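# Put one soap bar and a lid on each box

## Task

Finish with all three boxes upright on the table, each containing exactly one bar of soap and closed with its lid; a box that is closed may also be empty.

## Robot and tools

Robot: two arms, left_arm and right_arm, each a six-joint arm with a two-finger parallel gripper. Calibrated base places in the scene frame: left_arm at (-0.046, +0.275, 0) m, turned slightly (quat_wxyz +1.000, 0, 0, +0.012); right_arm at (-0.022, -0.322, 0) m (quat_wxyz +1.000, 0, 0, -0.026). Both bases have +z pointing up.

Frames: the scene frame has its origin at table-top height halfway between the nominal bases, +x reaching out over the table, +z up, and left_arm on the +y side (arm names do not match image left/right). Each arm's reported end_effector_position (m) and end_effector_quat_wxyz are in that arm's own base frame, as is its wrist camera pose. Fixed cameras and the table use the scene frame. Reported hand poses may be off by a few cm, more when stretched out. end_effector_position sits between the finger pads, about 1 cm short of the tips; fingers point along the gripper's +z and close along its y.

Row layout (used by execute_actions and move): 14 numbers, each in [-1, 1]. First 7 are left_arm, next 7 right_arm. Per arm: six joint numbers in this exact order: wrist pitch (joint4), waist (joint1), wrist roll (joint6), wrist yaw (joint5), elbow (joint3), shoulder (joint2); then the gripper opening. Joint numbers are offsets, not poses: they are scaled (1.0 = 2.811 rad for waist and shoulder, 2.53 elbow, 2.575 wrist pitch, 8.12 wrist yaw, 9.528 wrist roll) and counted from the Joint targets shown when the action or move begins, never from the previous row. Sending the same offset again moves further. Send all zeros for an arm to keep its targets. The opening is absolute: +1 fully open, -1 shut; between those, the fingers go where grip_measured would read that value. A 0 is a real command, so repeat the current value to leave a gripper alone.

Joint ranges (rad): waist -2.880..2.880, shoulder 0.000..3.142, elbow 0.000..3.019, wrist pitch -1.693..1.571, wrist yaw -1.571..1.571, wrist roll -2.094..2.094. Real ends may differ by up to 0.084 rad. An action asking a joint more than 0.084 rad outside its range is rejected for both arms; if the first action of a call fails, the whole call is rejected. Targets past the real end are clipped and reported as "joint sent to its limit".

execute_actions(actions, cameras): actions is a list of actions; each action is up to 15 rows, one per 1/30 s step, and the final row repeats to fill 15 steps. An empty list just returns state and images. cameras picks images: omitted/null/["all"] gives all, [] gives none; unknown names invalidate the call. Camera names: cam_high (896x504), cam_low (896x504), cam_left_wrist (672x504), cam_right_wrist (672x504).

move(target, speed, blend, opening_speed, blocking, cameras): target is one 14-number row or a list of up to 15 rows, every row offset from the same starting Joint targets. All joints move together, so grippers trace curves; there is no collision avoidance. speed is rad/s for the joint with the longest travel (0.01 to 12.57, default 0.5), one value or one per target. blend (rad) rounds corners between listed targets. opening_speed (0.2 or more, per second on the -1..+1 scale) makes fingers move gradually; use a low value when gripping something fragile. blocking=false returns after about 0.5 s while the move continues. The result adds a "move:" line: done, off_target (resting over 0.035 rad from target, e.g. blocked by contact or friction), moving, held, or fault, plus limits=held if steps were withheld. Paths under 0.5 s are stretched; over 10 s they stop short.

wait(seconds 0..10): lets time pass holding commands; a running move continues. stop(): brakes a running move. zoom_image(camera, region [x0,y0,x1,y1] pixels, top-left origin, at most 504x504): closer look at the latest image of a camera included in the newest results. read_manual(section "licences"): licence texts only. finished_scene(scene): ends the current scene irreversibly; give the current scene number.

Result lines: Joint positions and Joint velocities list each arm's joints in the order above (rad, rad/s), then pad gap (m; 0.094 open). Joint targets are the base for your next offsets. grip_measured is finger opening on the command scale (can read a few mm off); grip_effort_nm is gripper motor effort (negative closing), not pad force. Joint torques follow the same order; joints 1 and 5 wrap at ±28 N m. "joint command not followed" means the clearance check altered targets. Action results also list joint positions at some steps. Motor temperatures, MOTOR HOT (85 °C) and OVER-TEMPERATURE FAULT (100 °C, arm goes limp for 30–60 s) may appear.

Motion notes: per-step targets can lead measured angles only by a fixed amount, and targets that would move a gripper over 110 mm are scaled back, so big moves take several actions. To stop pressing on something, command targets back past the measured positions. The robot keeps running while you think.

Avoid: objects leaving the table, dropping or releasing moving items, fast or hard impacts, strong pushes, arm-to-arm contact or grasping the other gripper, and long holds at full stretch or against obstacles (overheating). To release, command an opening clearly above grip_measured.

Each tool is called by a JSON object that holds its "api" and its "payload", one argument or row to a line.

## Session

{"api": "execute_actions", "payload": {
  "actions": []
}}

Scene clock: 0.00 s.
left_arm: end_effector_position=(+0.5905, -0.2707, +0.2097) grip_measured=+1.000 grip_effort_nm=n/a end_effector_quat_wxyz=(+0.442, -0.131, +0.873, +0.161) | right_arm: end_effector_position=(+0.1384, +0.3040, +0.3106) grip_measured=+1.000 grip_effort_nm=n/a end_effector_quat_wxyz=(+0.083, -0.601, +0.786, +0.123)
Joint names: [wrist pitch, waist, wrist roll, wrist yaw, elbow, shoulder]
Joint positions: left_arm=[-0.693 -0.629 -0.666 -0.848 1.484 1.795 0.094] | right_arm=[-1.458 1.064 -0.221 -0.157 1.194 1.054 0.094]
Joint velocities: within noise
Joint torques (N m): no reading
Motor temperatures (°C): left_arm=[31 32 31 29 29 32 33] | right_arm=[34 34 31 31 34 30 30]
Heat: left arm: hottest gripper 33 °C; right arm: hottest waist 34 °C.
Joint targets: left_arm=[-0.691 -0.629 -0.666 -0.848 1.507 1.800] | right_arm=[-1.457 1.064 -0.221 -0.157 1.218 1.057]
Tool commands: left_gripper/opening=+1.0 right_gripper/opening=+1.0

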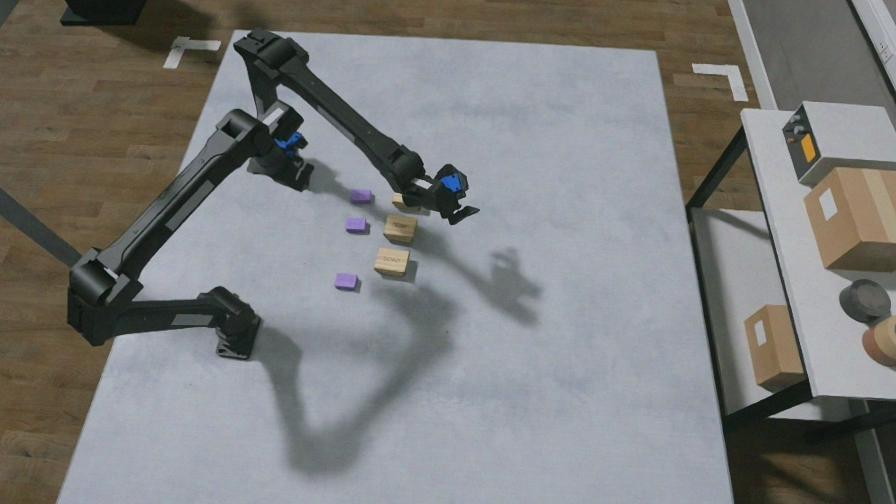

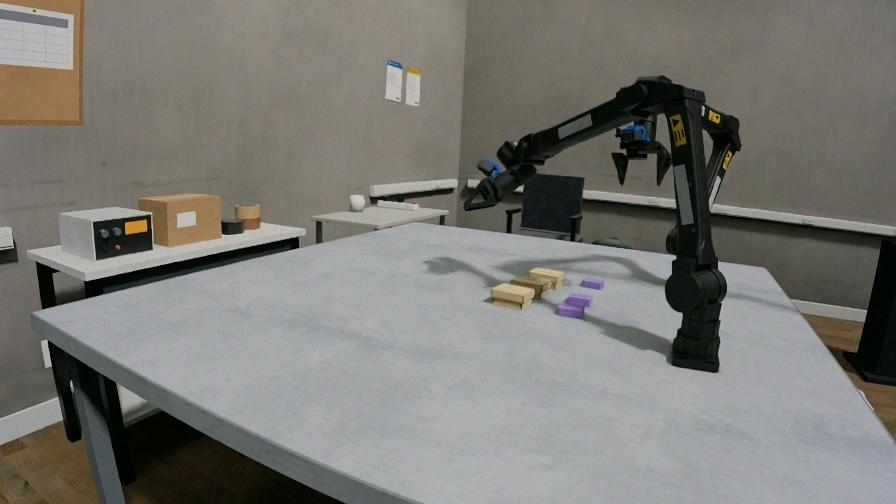

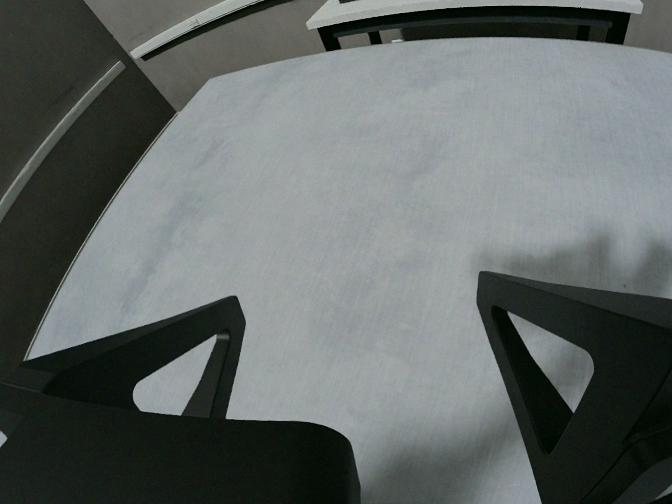

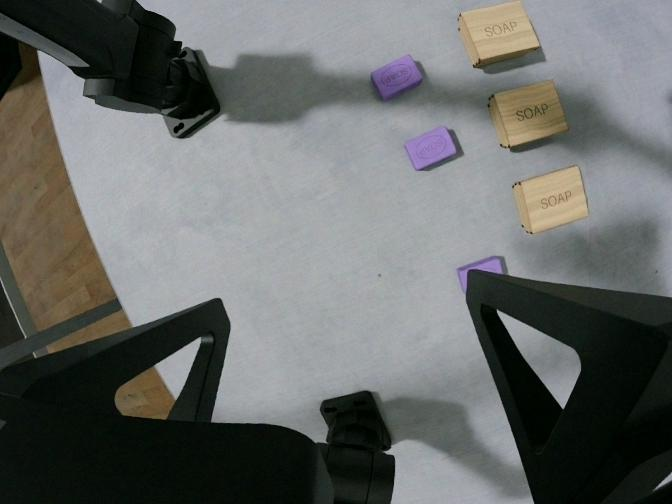

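{"api": "zoom_image", "payload": {
  "camera": "cam_high",
  "region": [300, 160, 480, 310]
}}

{"api": "zoom_image", "payload": {
  "camera": "cam_low",
  "region": [460, 240, 640, 340]
}}

{"api": "zoom_image", "payload": {
  "camera": "cam_right_wrist",
  "region": [360, 0, 620, 300]
}}

Scaled by 2.800 from the camera's 896x504 image, which has a finer 1280x720 frame.

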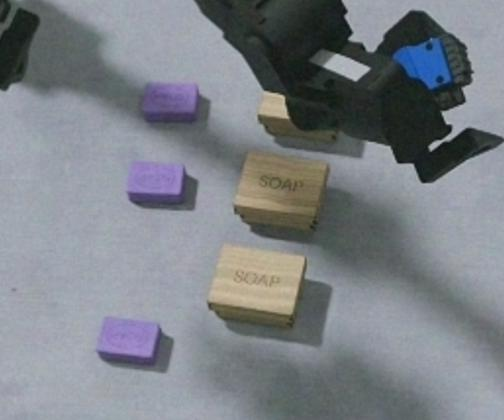

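Scaled by 2.800 from the camera's 896x504 image, which has a finer 1280x720 frame.

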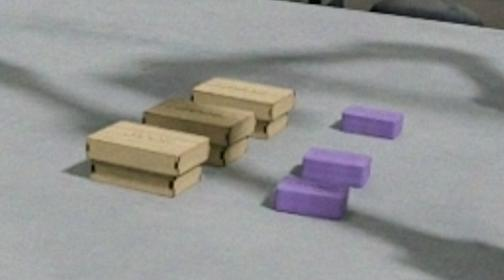

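Scaled by 1.680 from the camera's 672x504 image, which has a finer 960x720 frame.

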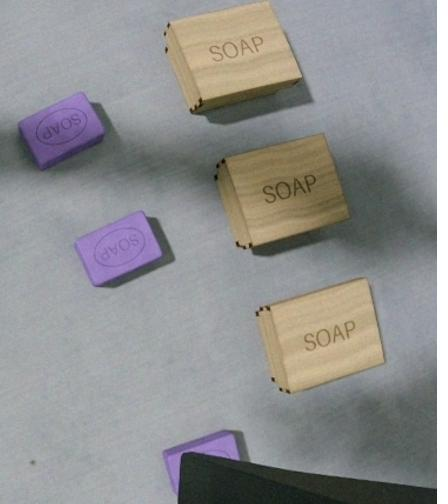

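{"api": "move", "payload": {
  "target": [0,0.33,0,0,0,0,1,-0.001,-0.065,0.1103,0.0193,0.1036,0.19,1],
  "speed": 0.8
}}

{"api": "zoom_image", "payload": {
  "camera": "cam_right_wrist",
  "region": [84, 0, 588, 504]
}}

{"api": "zoom_image", "payload": {
  "camera": "cam_low",
  "region": [470, 240, 620, 330]
}}

Scene clock: 169.47 s.
left_arm: end_effector_position=(+0.5677, +0.3156, +0.2097) grip_measured=+1.000 grip_effort_nm=-0.012 end_effector_quat_wxyz=(+0.321, -0.511, +0.719, +0.343) | right_arm: end_effector_position=(+0.2898, +0.3552, +0.2046) grip_measured=+1.000 grip_effort_nm=-0.046 end_effector_quat_wxyz=(-0.015, -0.035, +0.999, -0.015)
Joint names: [wrist pitch, waist, wrist roll, wrist yaw, elbow, shoulder]
Joint positions: left_arm=[-0.693 0.308 -0.666 -0.848 1.484 1.795 0.094] | right_arm=[-1.458 0.886 0.817 -0.003 1.421 1.575 0.094]
Joint torques (N m): left_arm=[1.98 -2.37 -0.08 -0.52 12.97 -20.95] | right_arm=[0.25 -0.44 0.09 -0.03 14.56 -12.57]
Motor temperatures (°C): left_arm=[30 31 30 29 42 38 30] | right_arm=[33 34 29 30 45 30 30]
Heat: left arm: hottest elbow 42 °C; right arm: hottest elbow 45 °C.
Joint targets: left_arm=[-0.691 0.299 -0.666 -0.848 1.507 1.800] | right_arm=[-1.460 0.881 0.829 -0.001 1.479 1.590]
move: off_target (right_arm); right_arm: the elbow is farthest, 0.059 rad from its target

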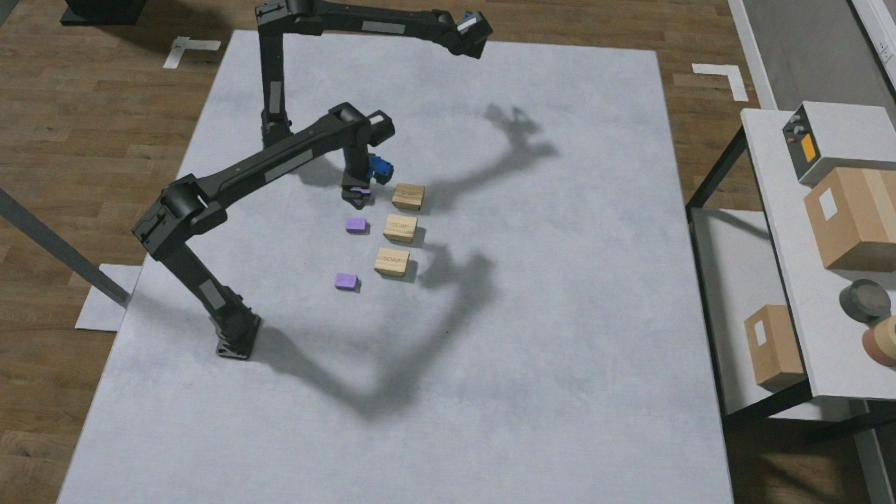

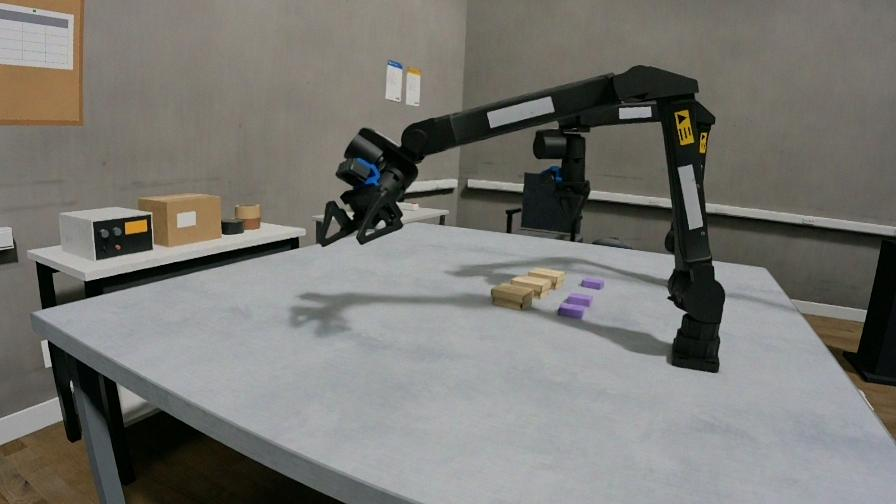

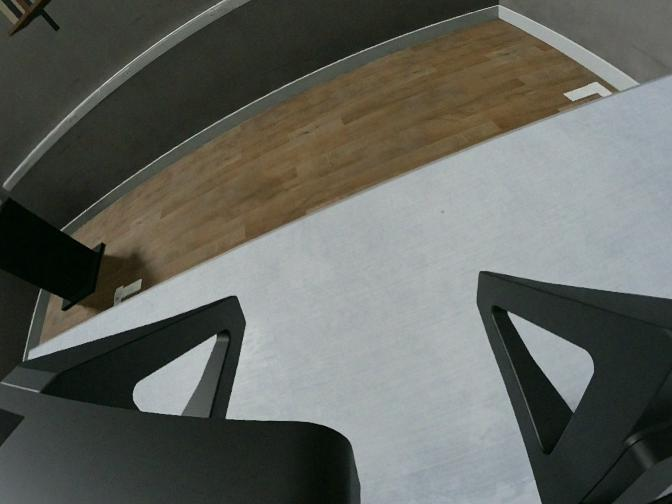

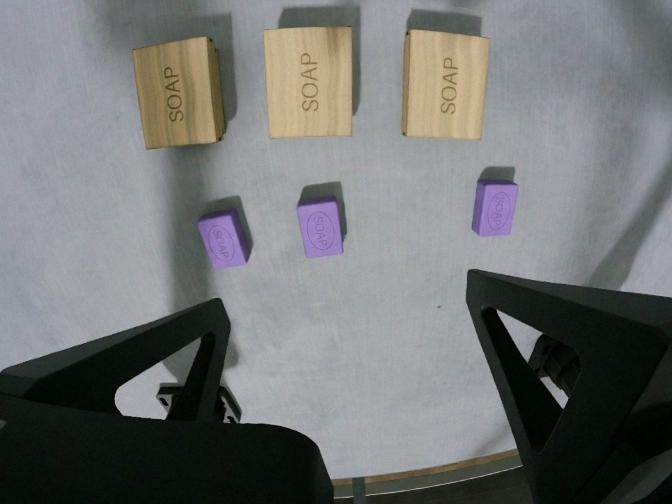

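Scaled by 1.000.

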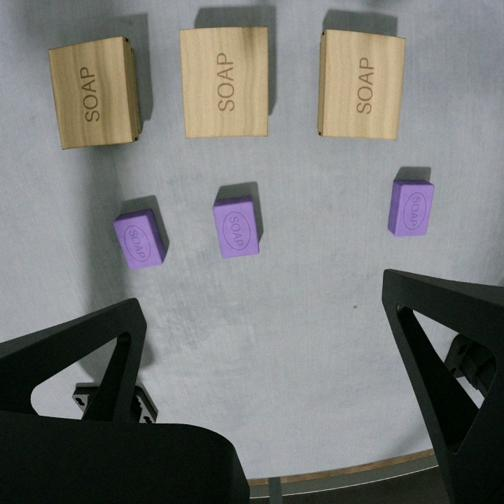

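Scaled by 3.360 from the camera's 896x504 image, which has a finer 1280x720 frame.

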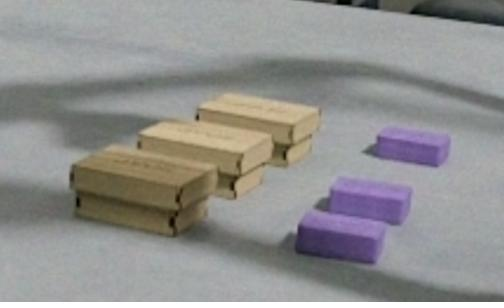

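{"api": "move", "payload": {
  "target": [
    [0,0,0,0,0,0,1,0.0765,-0.0797,-0.1884,0,-0.1949,-0.1197,1],
    [-0.232,-0.3005,0.0151,0.1044,-0.0462,-0.0498,1,0.0765,-0.0797,-0.1884,0,-0.1949,-0.1197,1]
  ],
  "speed": 0.8
}}

{"api": "zoom_image", "payload": {
  "camera": "cam_left_wrist",
  "region": [84, 0, 588, 504]
}}

{"api": "zoom_image", "payload": {
  "camera": "cam_right_wrist",
  "region": [84, 0, 588, 504]
}}

Scene clock: 256.80 s.
left_arm: end_effector_position=(+0.4270, -0.2648, +0.1509) grip_measured=+1.000 grip_effort_nm=-0.022 end_effector_quat_wxyz=(+0.010, +0.010, +1.000, -0.004) | right_arm: end_effector_position=(+0.2757, +0.2160, +0.1667) grip_measured=+1.000 grip_effort_nm=-0.051 end_effector_quat_wxyz=(-0.018, +0.724, -0.690, +0.001)
Joint names: [wrist pitch, waist, wrist roll, wrist yaw, elbow, shoulder]
Joint positions: left_arm=[-1.277 -0.555 -0.536 -0.003 1.404 1.677 0.094] | right_arm=[-1.271 0.665 -0.954 -0.002 1.002 1.266 0.094]
Joint torques (N m): left_arm=[0.61 -0.85 0.1 0.05 8.87 -19.96] | right_arm=[0.79 -0.67 -0.09 -0.16 8.29 -9.64]
Motor temperatures (°C): left_arm=[29 31 29 29 44 38 30] | right_arm=[33 34 29 30 55 32 30]
Heat: left arm: hottest elbow 44 °C; right arm: hottest elbow 55 °C.
Joint targets: left_arm=[-1.289 -0.546 -0.522 0.000 1.390 1.660] | right_arm=[-1.263 0.657 -0.966 -0.001 0.986 1.254]
move: done

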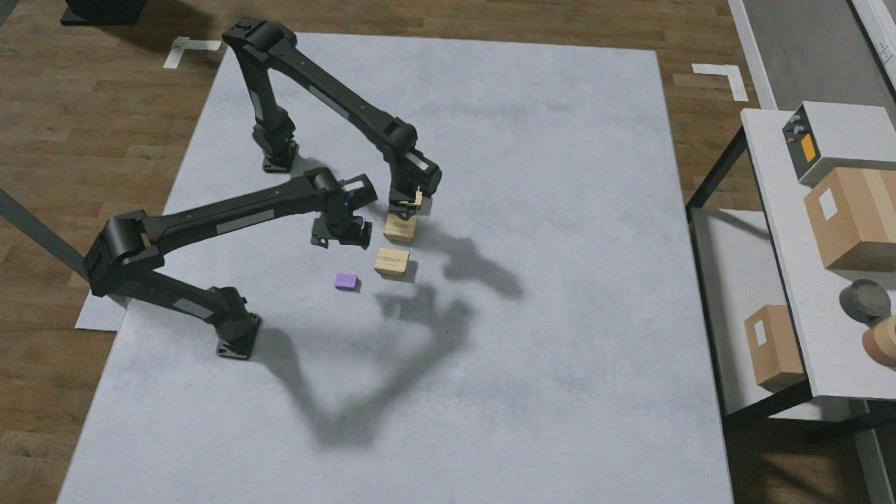

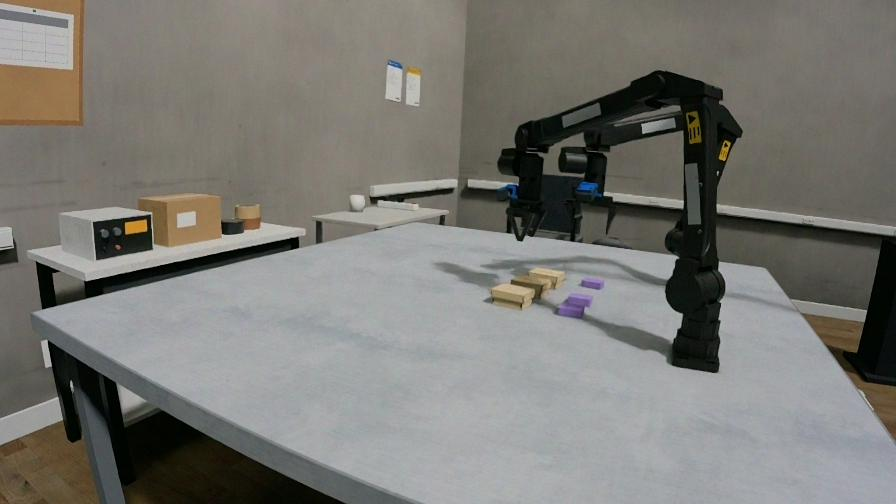

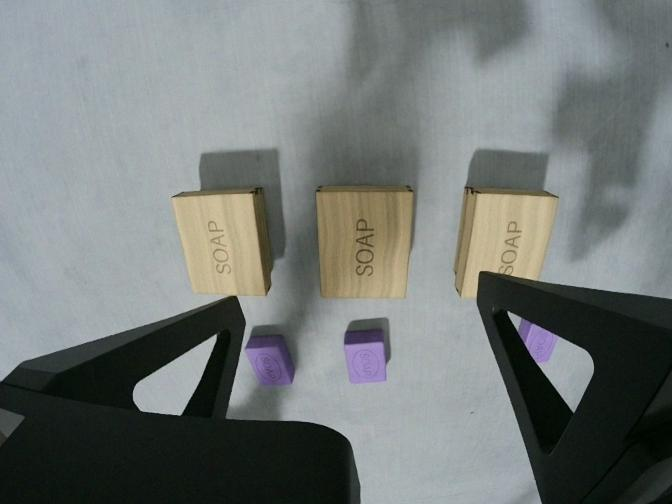

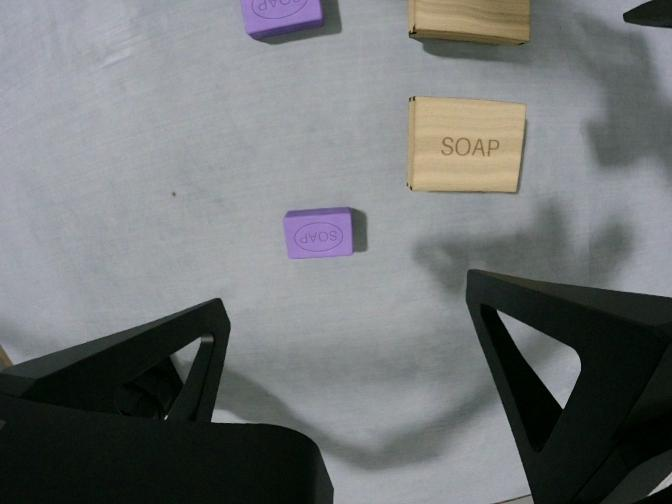

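Scaled by 1.000.

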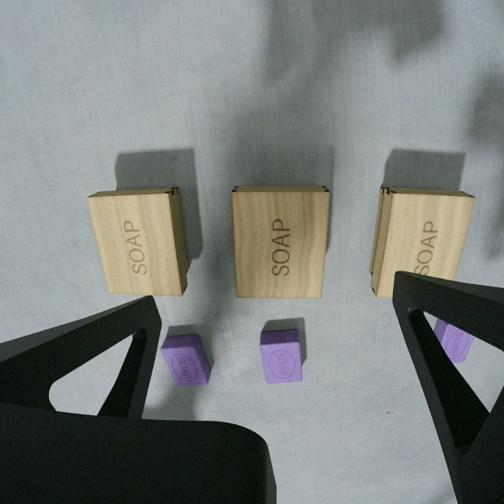

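Scaled by 1.000.

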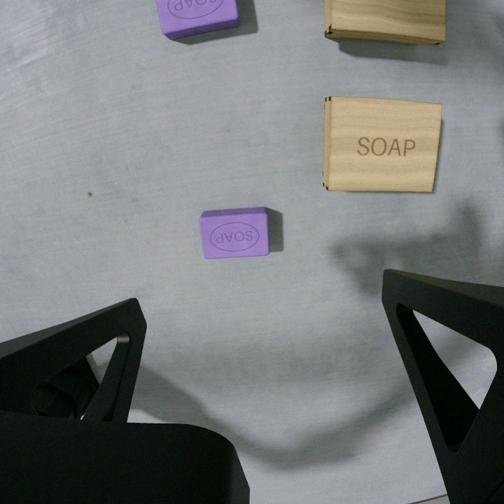

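{"api": "move", "payload": {
  "target": [0.0768,-0.0153,0.006,0,-0.0502,0.0292,0.85,0.1052,-0.0005,0.0052,0,-0.0885,0.031,0.7],
  "speed": 0.5
}}

{"api": "zoom_image", "payload": {
  "camera": "cam_left_wrist",
  "region": [84, 0, 588, 504]
}}

{"api": "zoom_image", "payload": {
  "camera": "cam_right_wrist",
  "region": [84, 0, 588, 504]
}}

Scene clock: 330.40 s.
left_arm: end_effector_position=(+0.4132, -0.2710, +0.0822) grip_measured=+0.852 grip_effort_nm=-0.134 end_effector_quat_wxyz=(+0.008, +0.051, +0.999, -0.003) | right_arm: end_effector_position=(+0.2560, +0.2003, +0.0670) grip_measured=+0.702 grip_effort_nm=-0.139 end_effector_quat_wxyz=(-0.007, +0.715, -0.700, +0.000)
Joint names: [wrist pitch, waist, wrist roll, wrist yaw, elbow, shoulder]
Joint positions: left_arm=[-1.104 -0.58 -0.478 -0.003 1.272 1.723 0.087] | right_arm=[-1.001 0.664 -0.928 -0.002 0.773 1.33 0.08]
Joint torques (N m): left_arm=[1.69 -2.14 0.11 0.05 8.77 -16.73] | right_arm=[0.9 -0.67 0.08 -0.16 7.47 -7.59]
Motor temperatures (°C): left_arm=[29 31 29 28 42 38 30] | right_arm=[33 34 29 30 44 32 30]
Heat: left arm: hottest elbow 42 °C; right arm: hottest elbow 44 °C.
Joint targets: left_arm=[-1.091 -0.589 -0.464 0.000 1.263 1.743] | right_arm=[-0.992 0.656 -0.916 -0.001 0.762 1.341]
move: done

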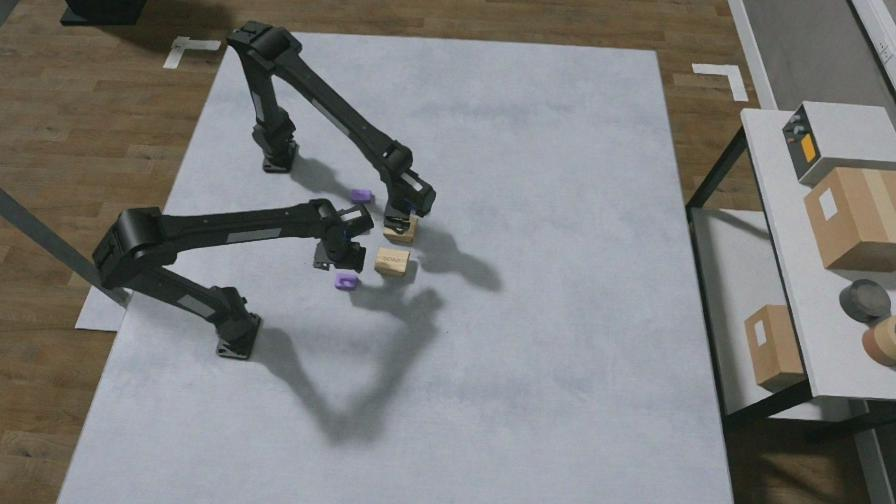

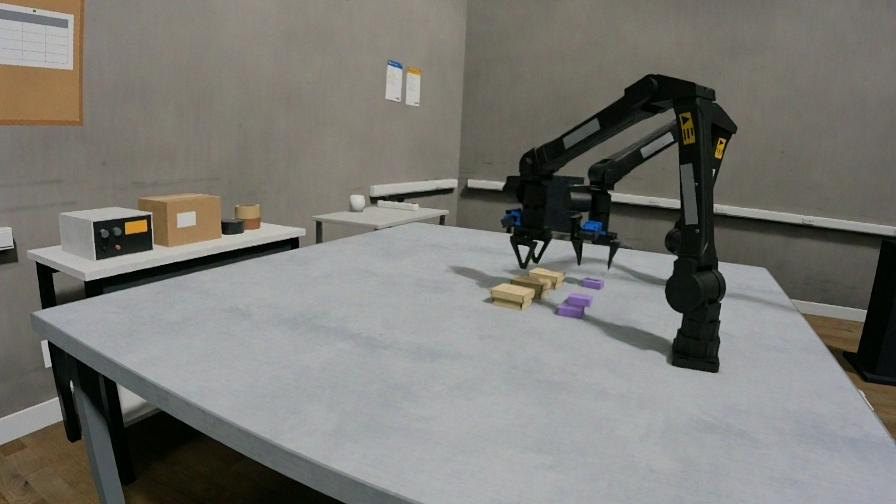

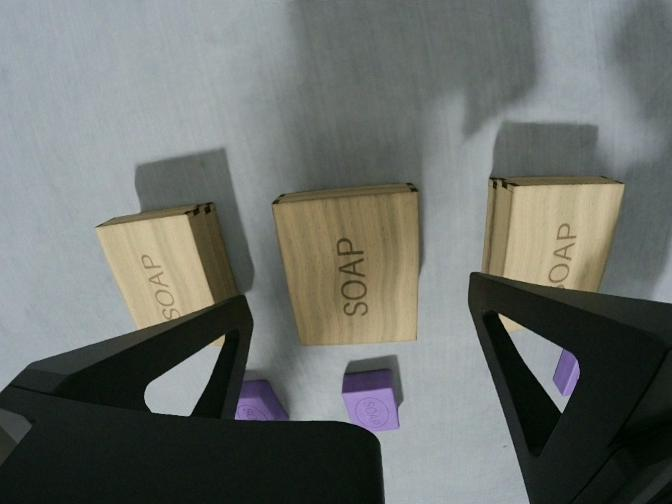

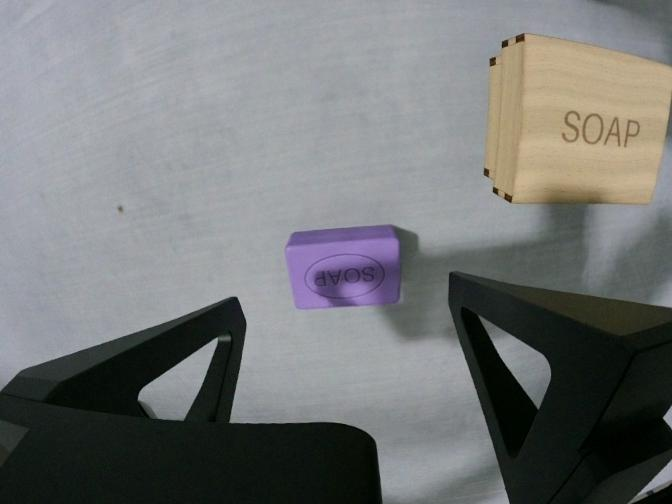

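Scaled by 1.000.

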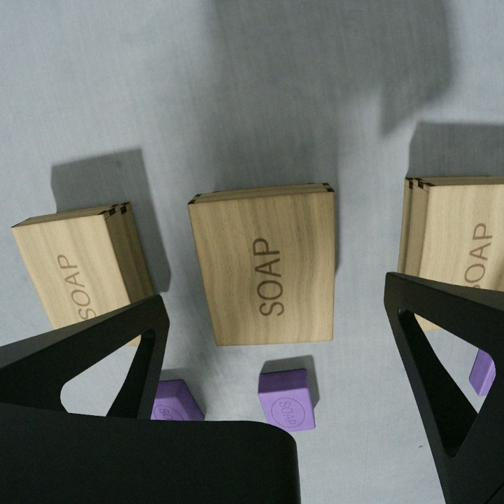

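Scaled by 1.000.

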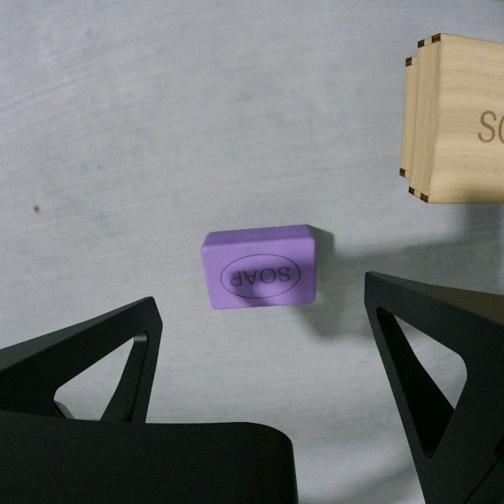

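{"api": "move", "payload": {
  "target": [0.0539,-0.003,0.0014,0,-0.031,0.0214,0.85,0.0649,-0.0032,0.0023,0,-0.0286,0.0337,0.7],
  "speed": 0.2
}}

{"api": "zoom_image", "payload": {
  "camera": "cam_low",
  "region": [470, 200, 620, 320]
}}

Scene clock: 391.77 s.
left_arm: end_effector_position=(+0.4097, -0.2715, +0.0326) grip_measured=+0.852 grip_effort_nm=-0.134 end_effector_quat_wxyz=(+0.012, +0.060, +0.998, -0.005) | right_arm: end_effector_position=(+0.2577, +0.1979, +0.0186) grip_measured=+0.702 grip_effort_nm=-0.120 end_effector_quat_wxyz=(-0.010, +0.704, -0.711, +0.000)
Joint names: [wrist pitch, waist, wrist roll, wrist yaw, elbow, shoulder]
Joint positions: left_arm=[-0.965 -0.585 -0.465 -0.003 1.196 1.775 0.087] | right_arm=[-0.834 0.655 -0.906 -0.002 0.703 1.419 0.08]
Joint torques (N m): left_arm=[1.62 -2.43 0.12 0.05 7.83 -16.26] | right_arm=[0.83 -0.67 0.14 -0.16 6.42 -7.65]
Heat: left arm: hottest elbow 41 °C; right arm: hottest elbow 41 °C.
Joint targets: left_arm=[-0.952 -0.597 -0.451 0.000 1.185 1.803] | right_arm=[-0.825 0.647 -0.894 -0.001 0.690 1.436]
move: done

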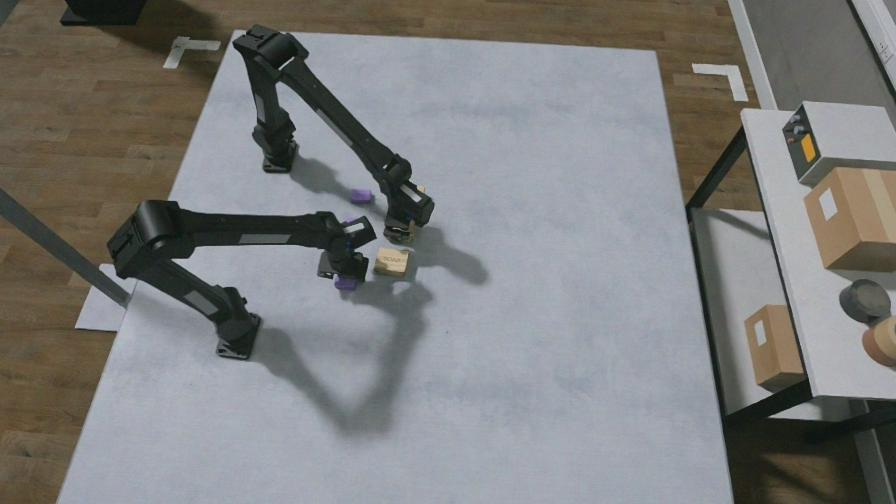

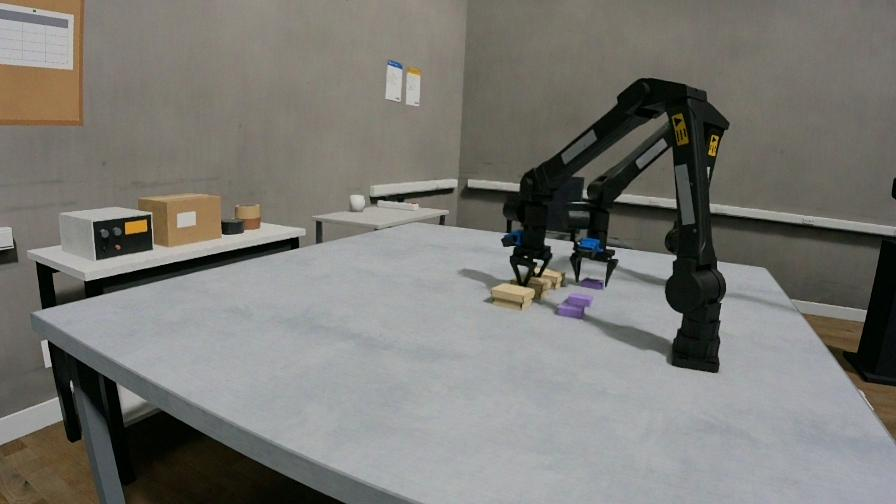

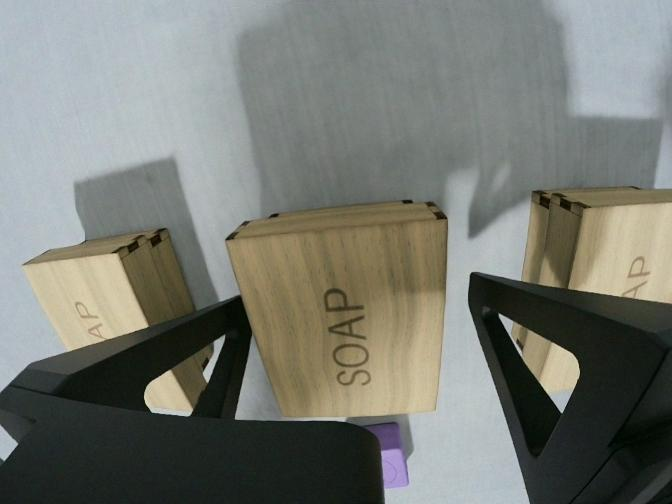

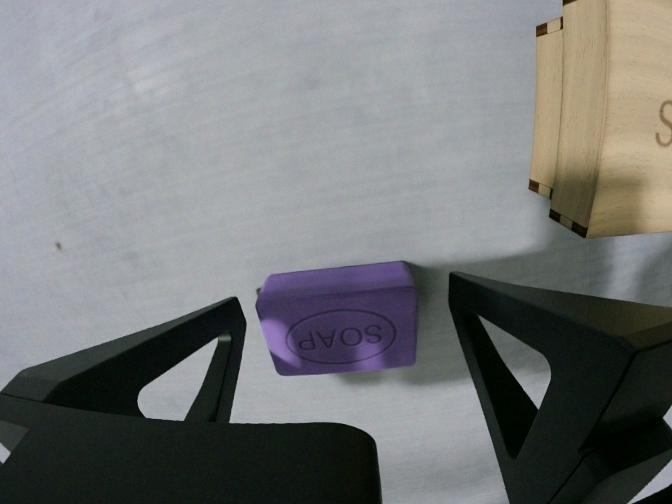

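Scaled by 3.360 from the camera's 896x504 image, which has a finer 1280x720 frame.

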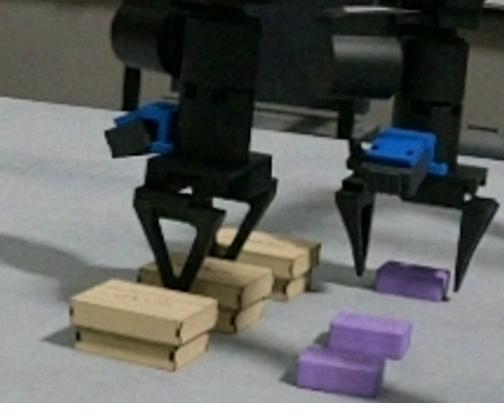

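{"api": "move", "payload": {
  "target": [
    [0,0.0018,0,0,0,0,0.85,0,0,0,0,0,0,0.7],
    [0,0.0018,0,0,0,0,0.25,0,0,0,0,0,0,0.05]
  ],
  "speed": 0.2,
  "opening_speed": 0.4
}}

Scene clock: 408.10 s.
left_arm: end_effector_position=(+0.4097, -0.2716, +0.0326) grip_measured=+0.412 grip_effort_nm=-1.033 end_effector_quat_wxyz=(+0.012, +0.061, +0.998, -0.006) | right_arm: end_effector_position=(+0.2578, +0.1979, +0.0186) grip_measured=+0.162 grip_effort_nm=-1.053 end_effector_quat_wxyz=(-0.011, +0.703, -0.711, +0.000)
Joint names: [wrist pitch, waist, wrist roll, wrist yaw, elbow, shoulder]
Joint positions: left_arm=[-0.965 -0.585 -0.464 -0.003 1.196 1.775 0.066] | right_arm=[-0.834 0.655 -0.905 -0.002 0.703 1.419 0.055]
Joint torques (N m): left_arm=[1.65 -2.08 0.09 0.04 7.82 -16.32] | right_arm=[0.76 -0.67 0.12 -0.16 6.42 -7.59]
Heat: left arm: hottest elbow 40 °C; right arm: hottest elbow 42 °C.
Joint targets: left_arm=[-0.952 -0.592 -0.451 0.000 1.185 1.803] | right_arm=[-0.825 0.647 -0.894 -0.001 0.690 1.436]
move: done

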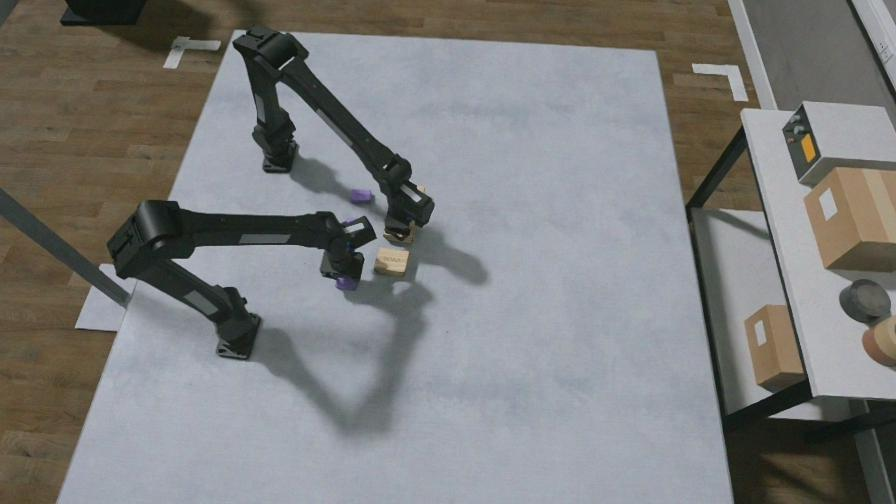

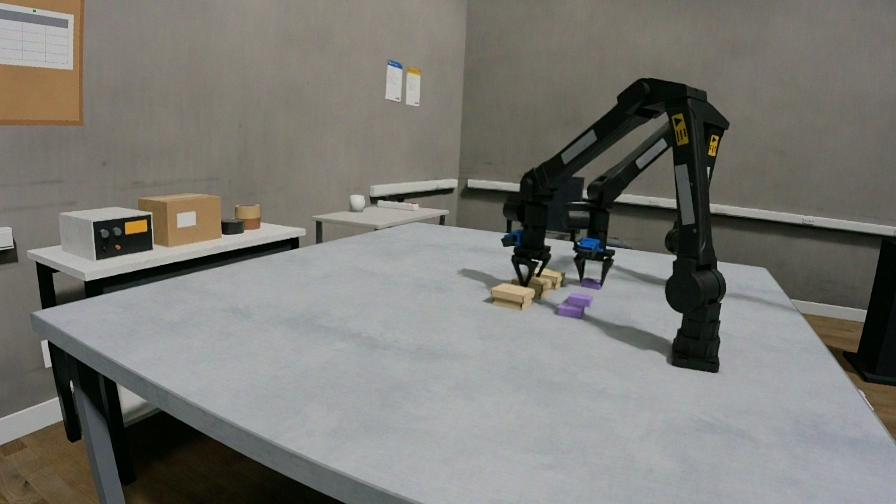

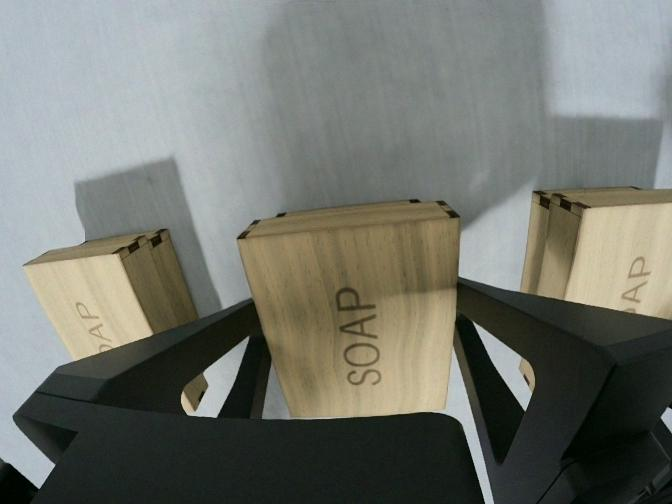

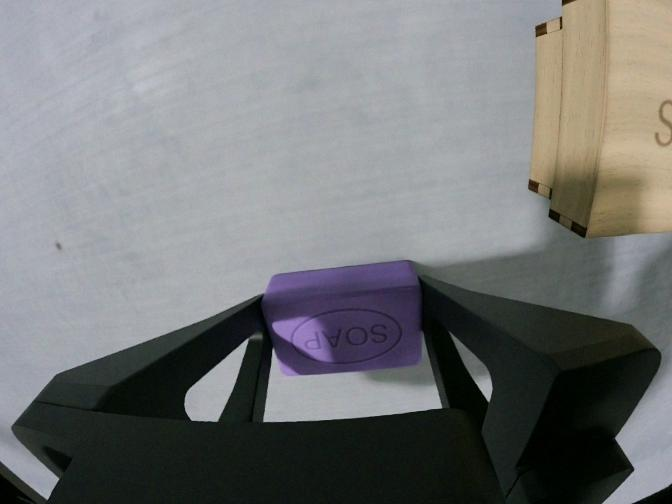

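{"api": "move", "payload": {
  "target": [-0.0617,0,0,0,0.0285,-0.0306,0.25,-0.1023,0,0,0,0.0446,-0.0537,0.05],
  "speed": 0.3
}}

{"api": "zoom_image", "payload": {
  "camera": "cam_low",
  "region": [470, 200, 620, 320]
}}

Scene clock: 428.43 s.
left_arm: end_effector_position=(+0.3898, -0.2584, +0.0568) grip_measured=+0.412 grip_effort_nm=-1.033 end_effector_quat_wxyz=(-0.022, +0.061, +0.998, +0.014) | right_arm: end_effector_position=(+0.2367, +0.1816, +0.0709) grip_measured=+0.160 grip_effort_nm=-1.072 end_effector_quat_wxyz=(+0.025, +0.703, -0.711, -0.004)
Joint names: [wrist pitch, waist, wrist roll, wrist yaw, elbow, shoulder]
Joint positions: left_arm=[-1.099 -0.585 -0.464 -0.003 1.209 1.732 0.066] | right_arm=[-1.08 0.655 -0.905 -0.002 0.752 1.294 0.055]
Joint torques (N m): left_arm=[0.76 -2.08 0.09 0.05 13.45 -19.31] | right_arm=[0.02 -0.67 0.11 -0.17 12.64 -8.59]
Heat: left arm: hottest elbow 40 °C; right arm: hottest elbow 42 °C.
Joint targets: left_arm=[-1.111 -0.592 -0.451 0.000 1.257 1.717] | right_arm=[-1.088 0.647 -0.894 -0.001 0.803 1.285]
move: off_target (left_arm, right_arm); left_arm: the elbow is farthest, 0.049 rad from its target; right_arm: the elbow is farthest, 0.051 rad from its target

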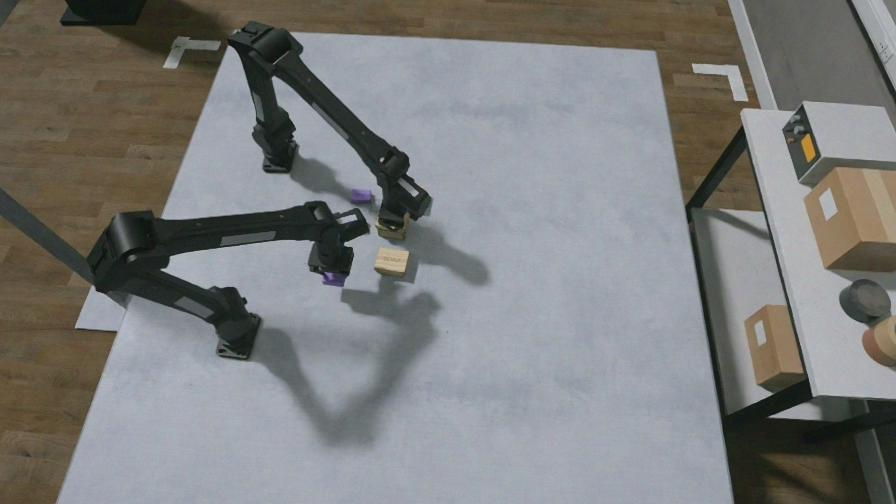

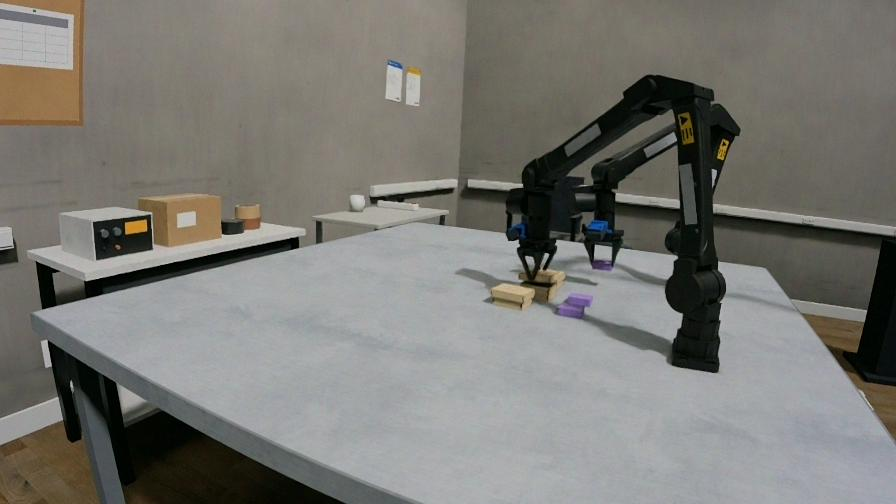

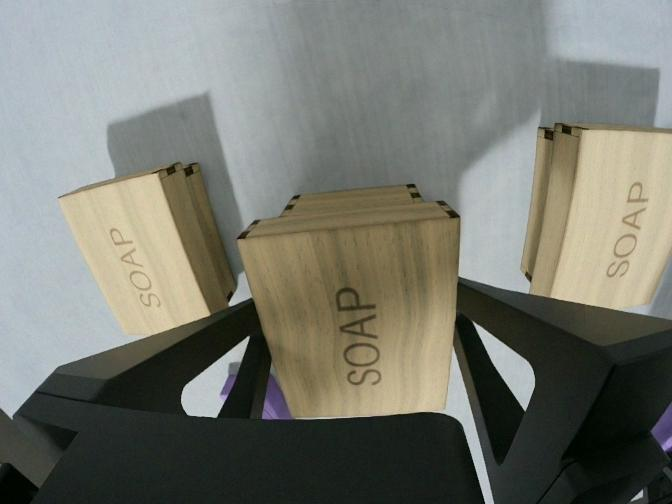

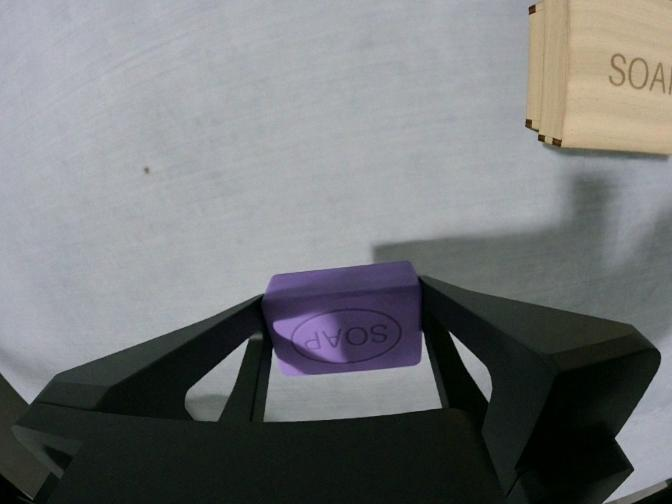

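Scaled by 3.360 from the camera's 896x504 image, which has a finer 1280x720 frame.

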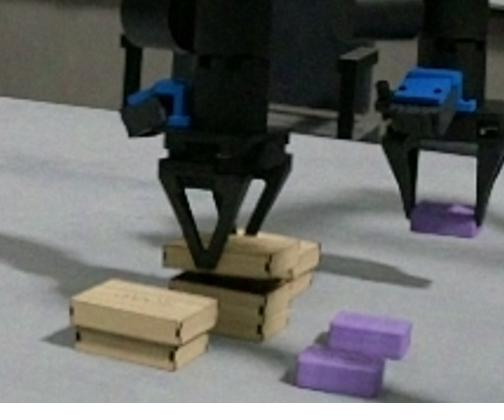

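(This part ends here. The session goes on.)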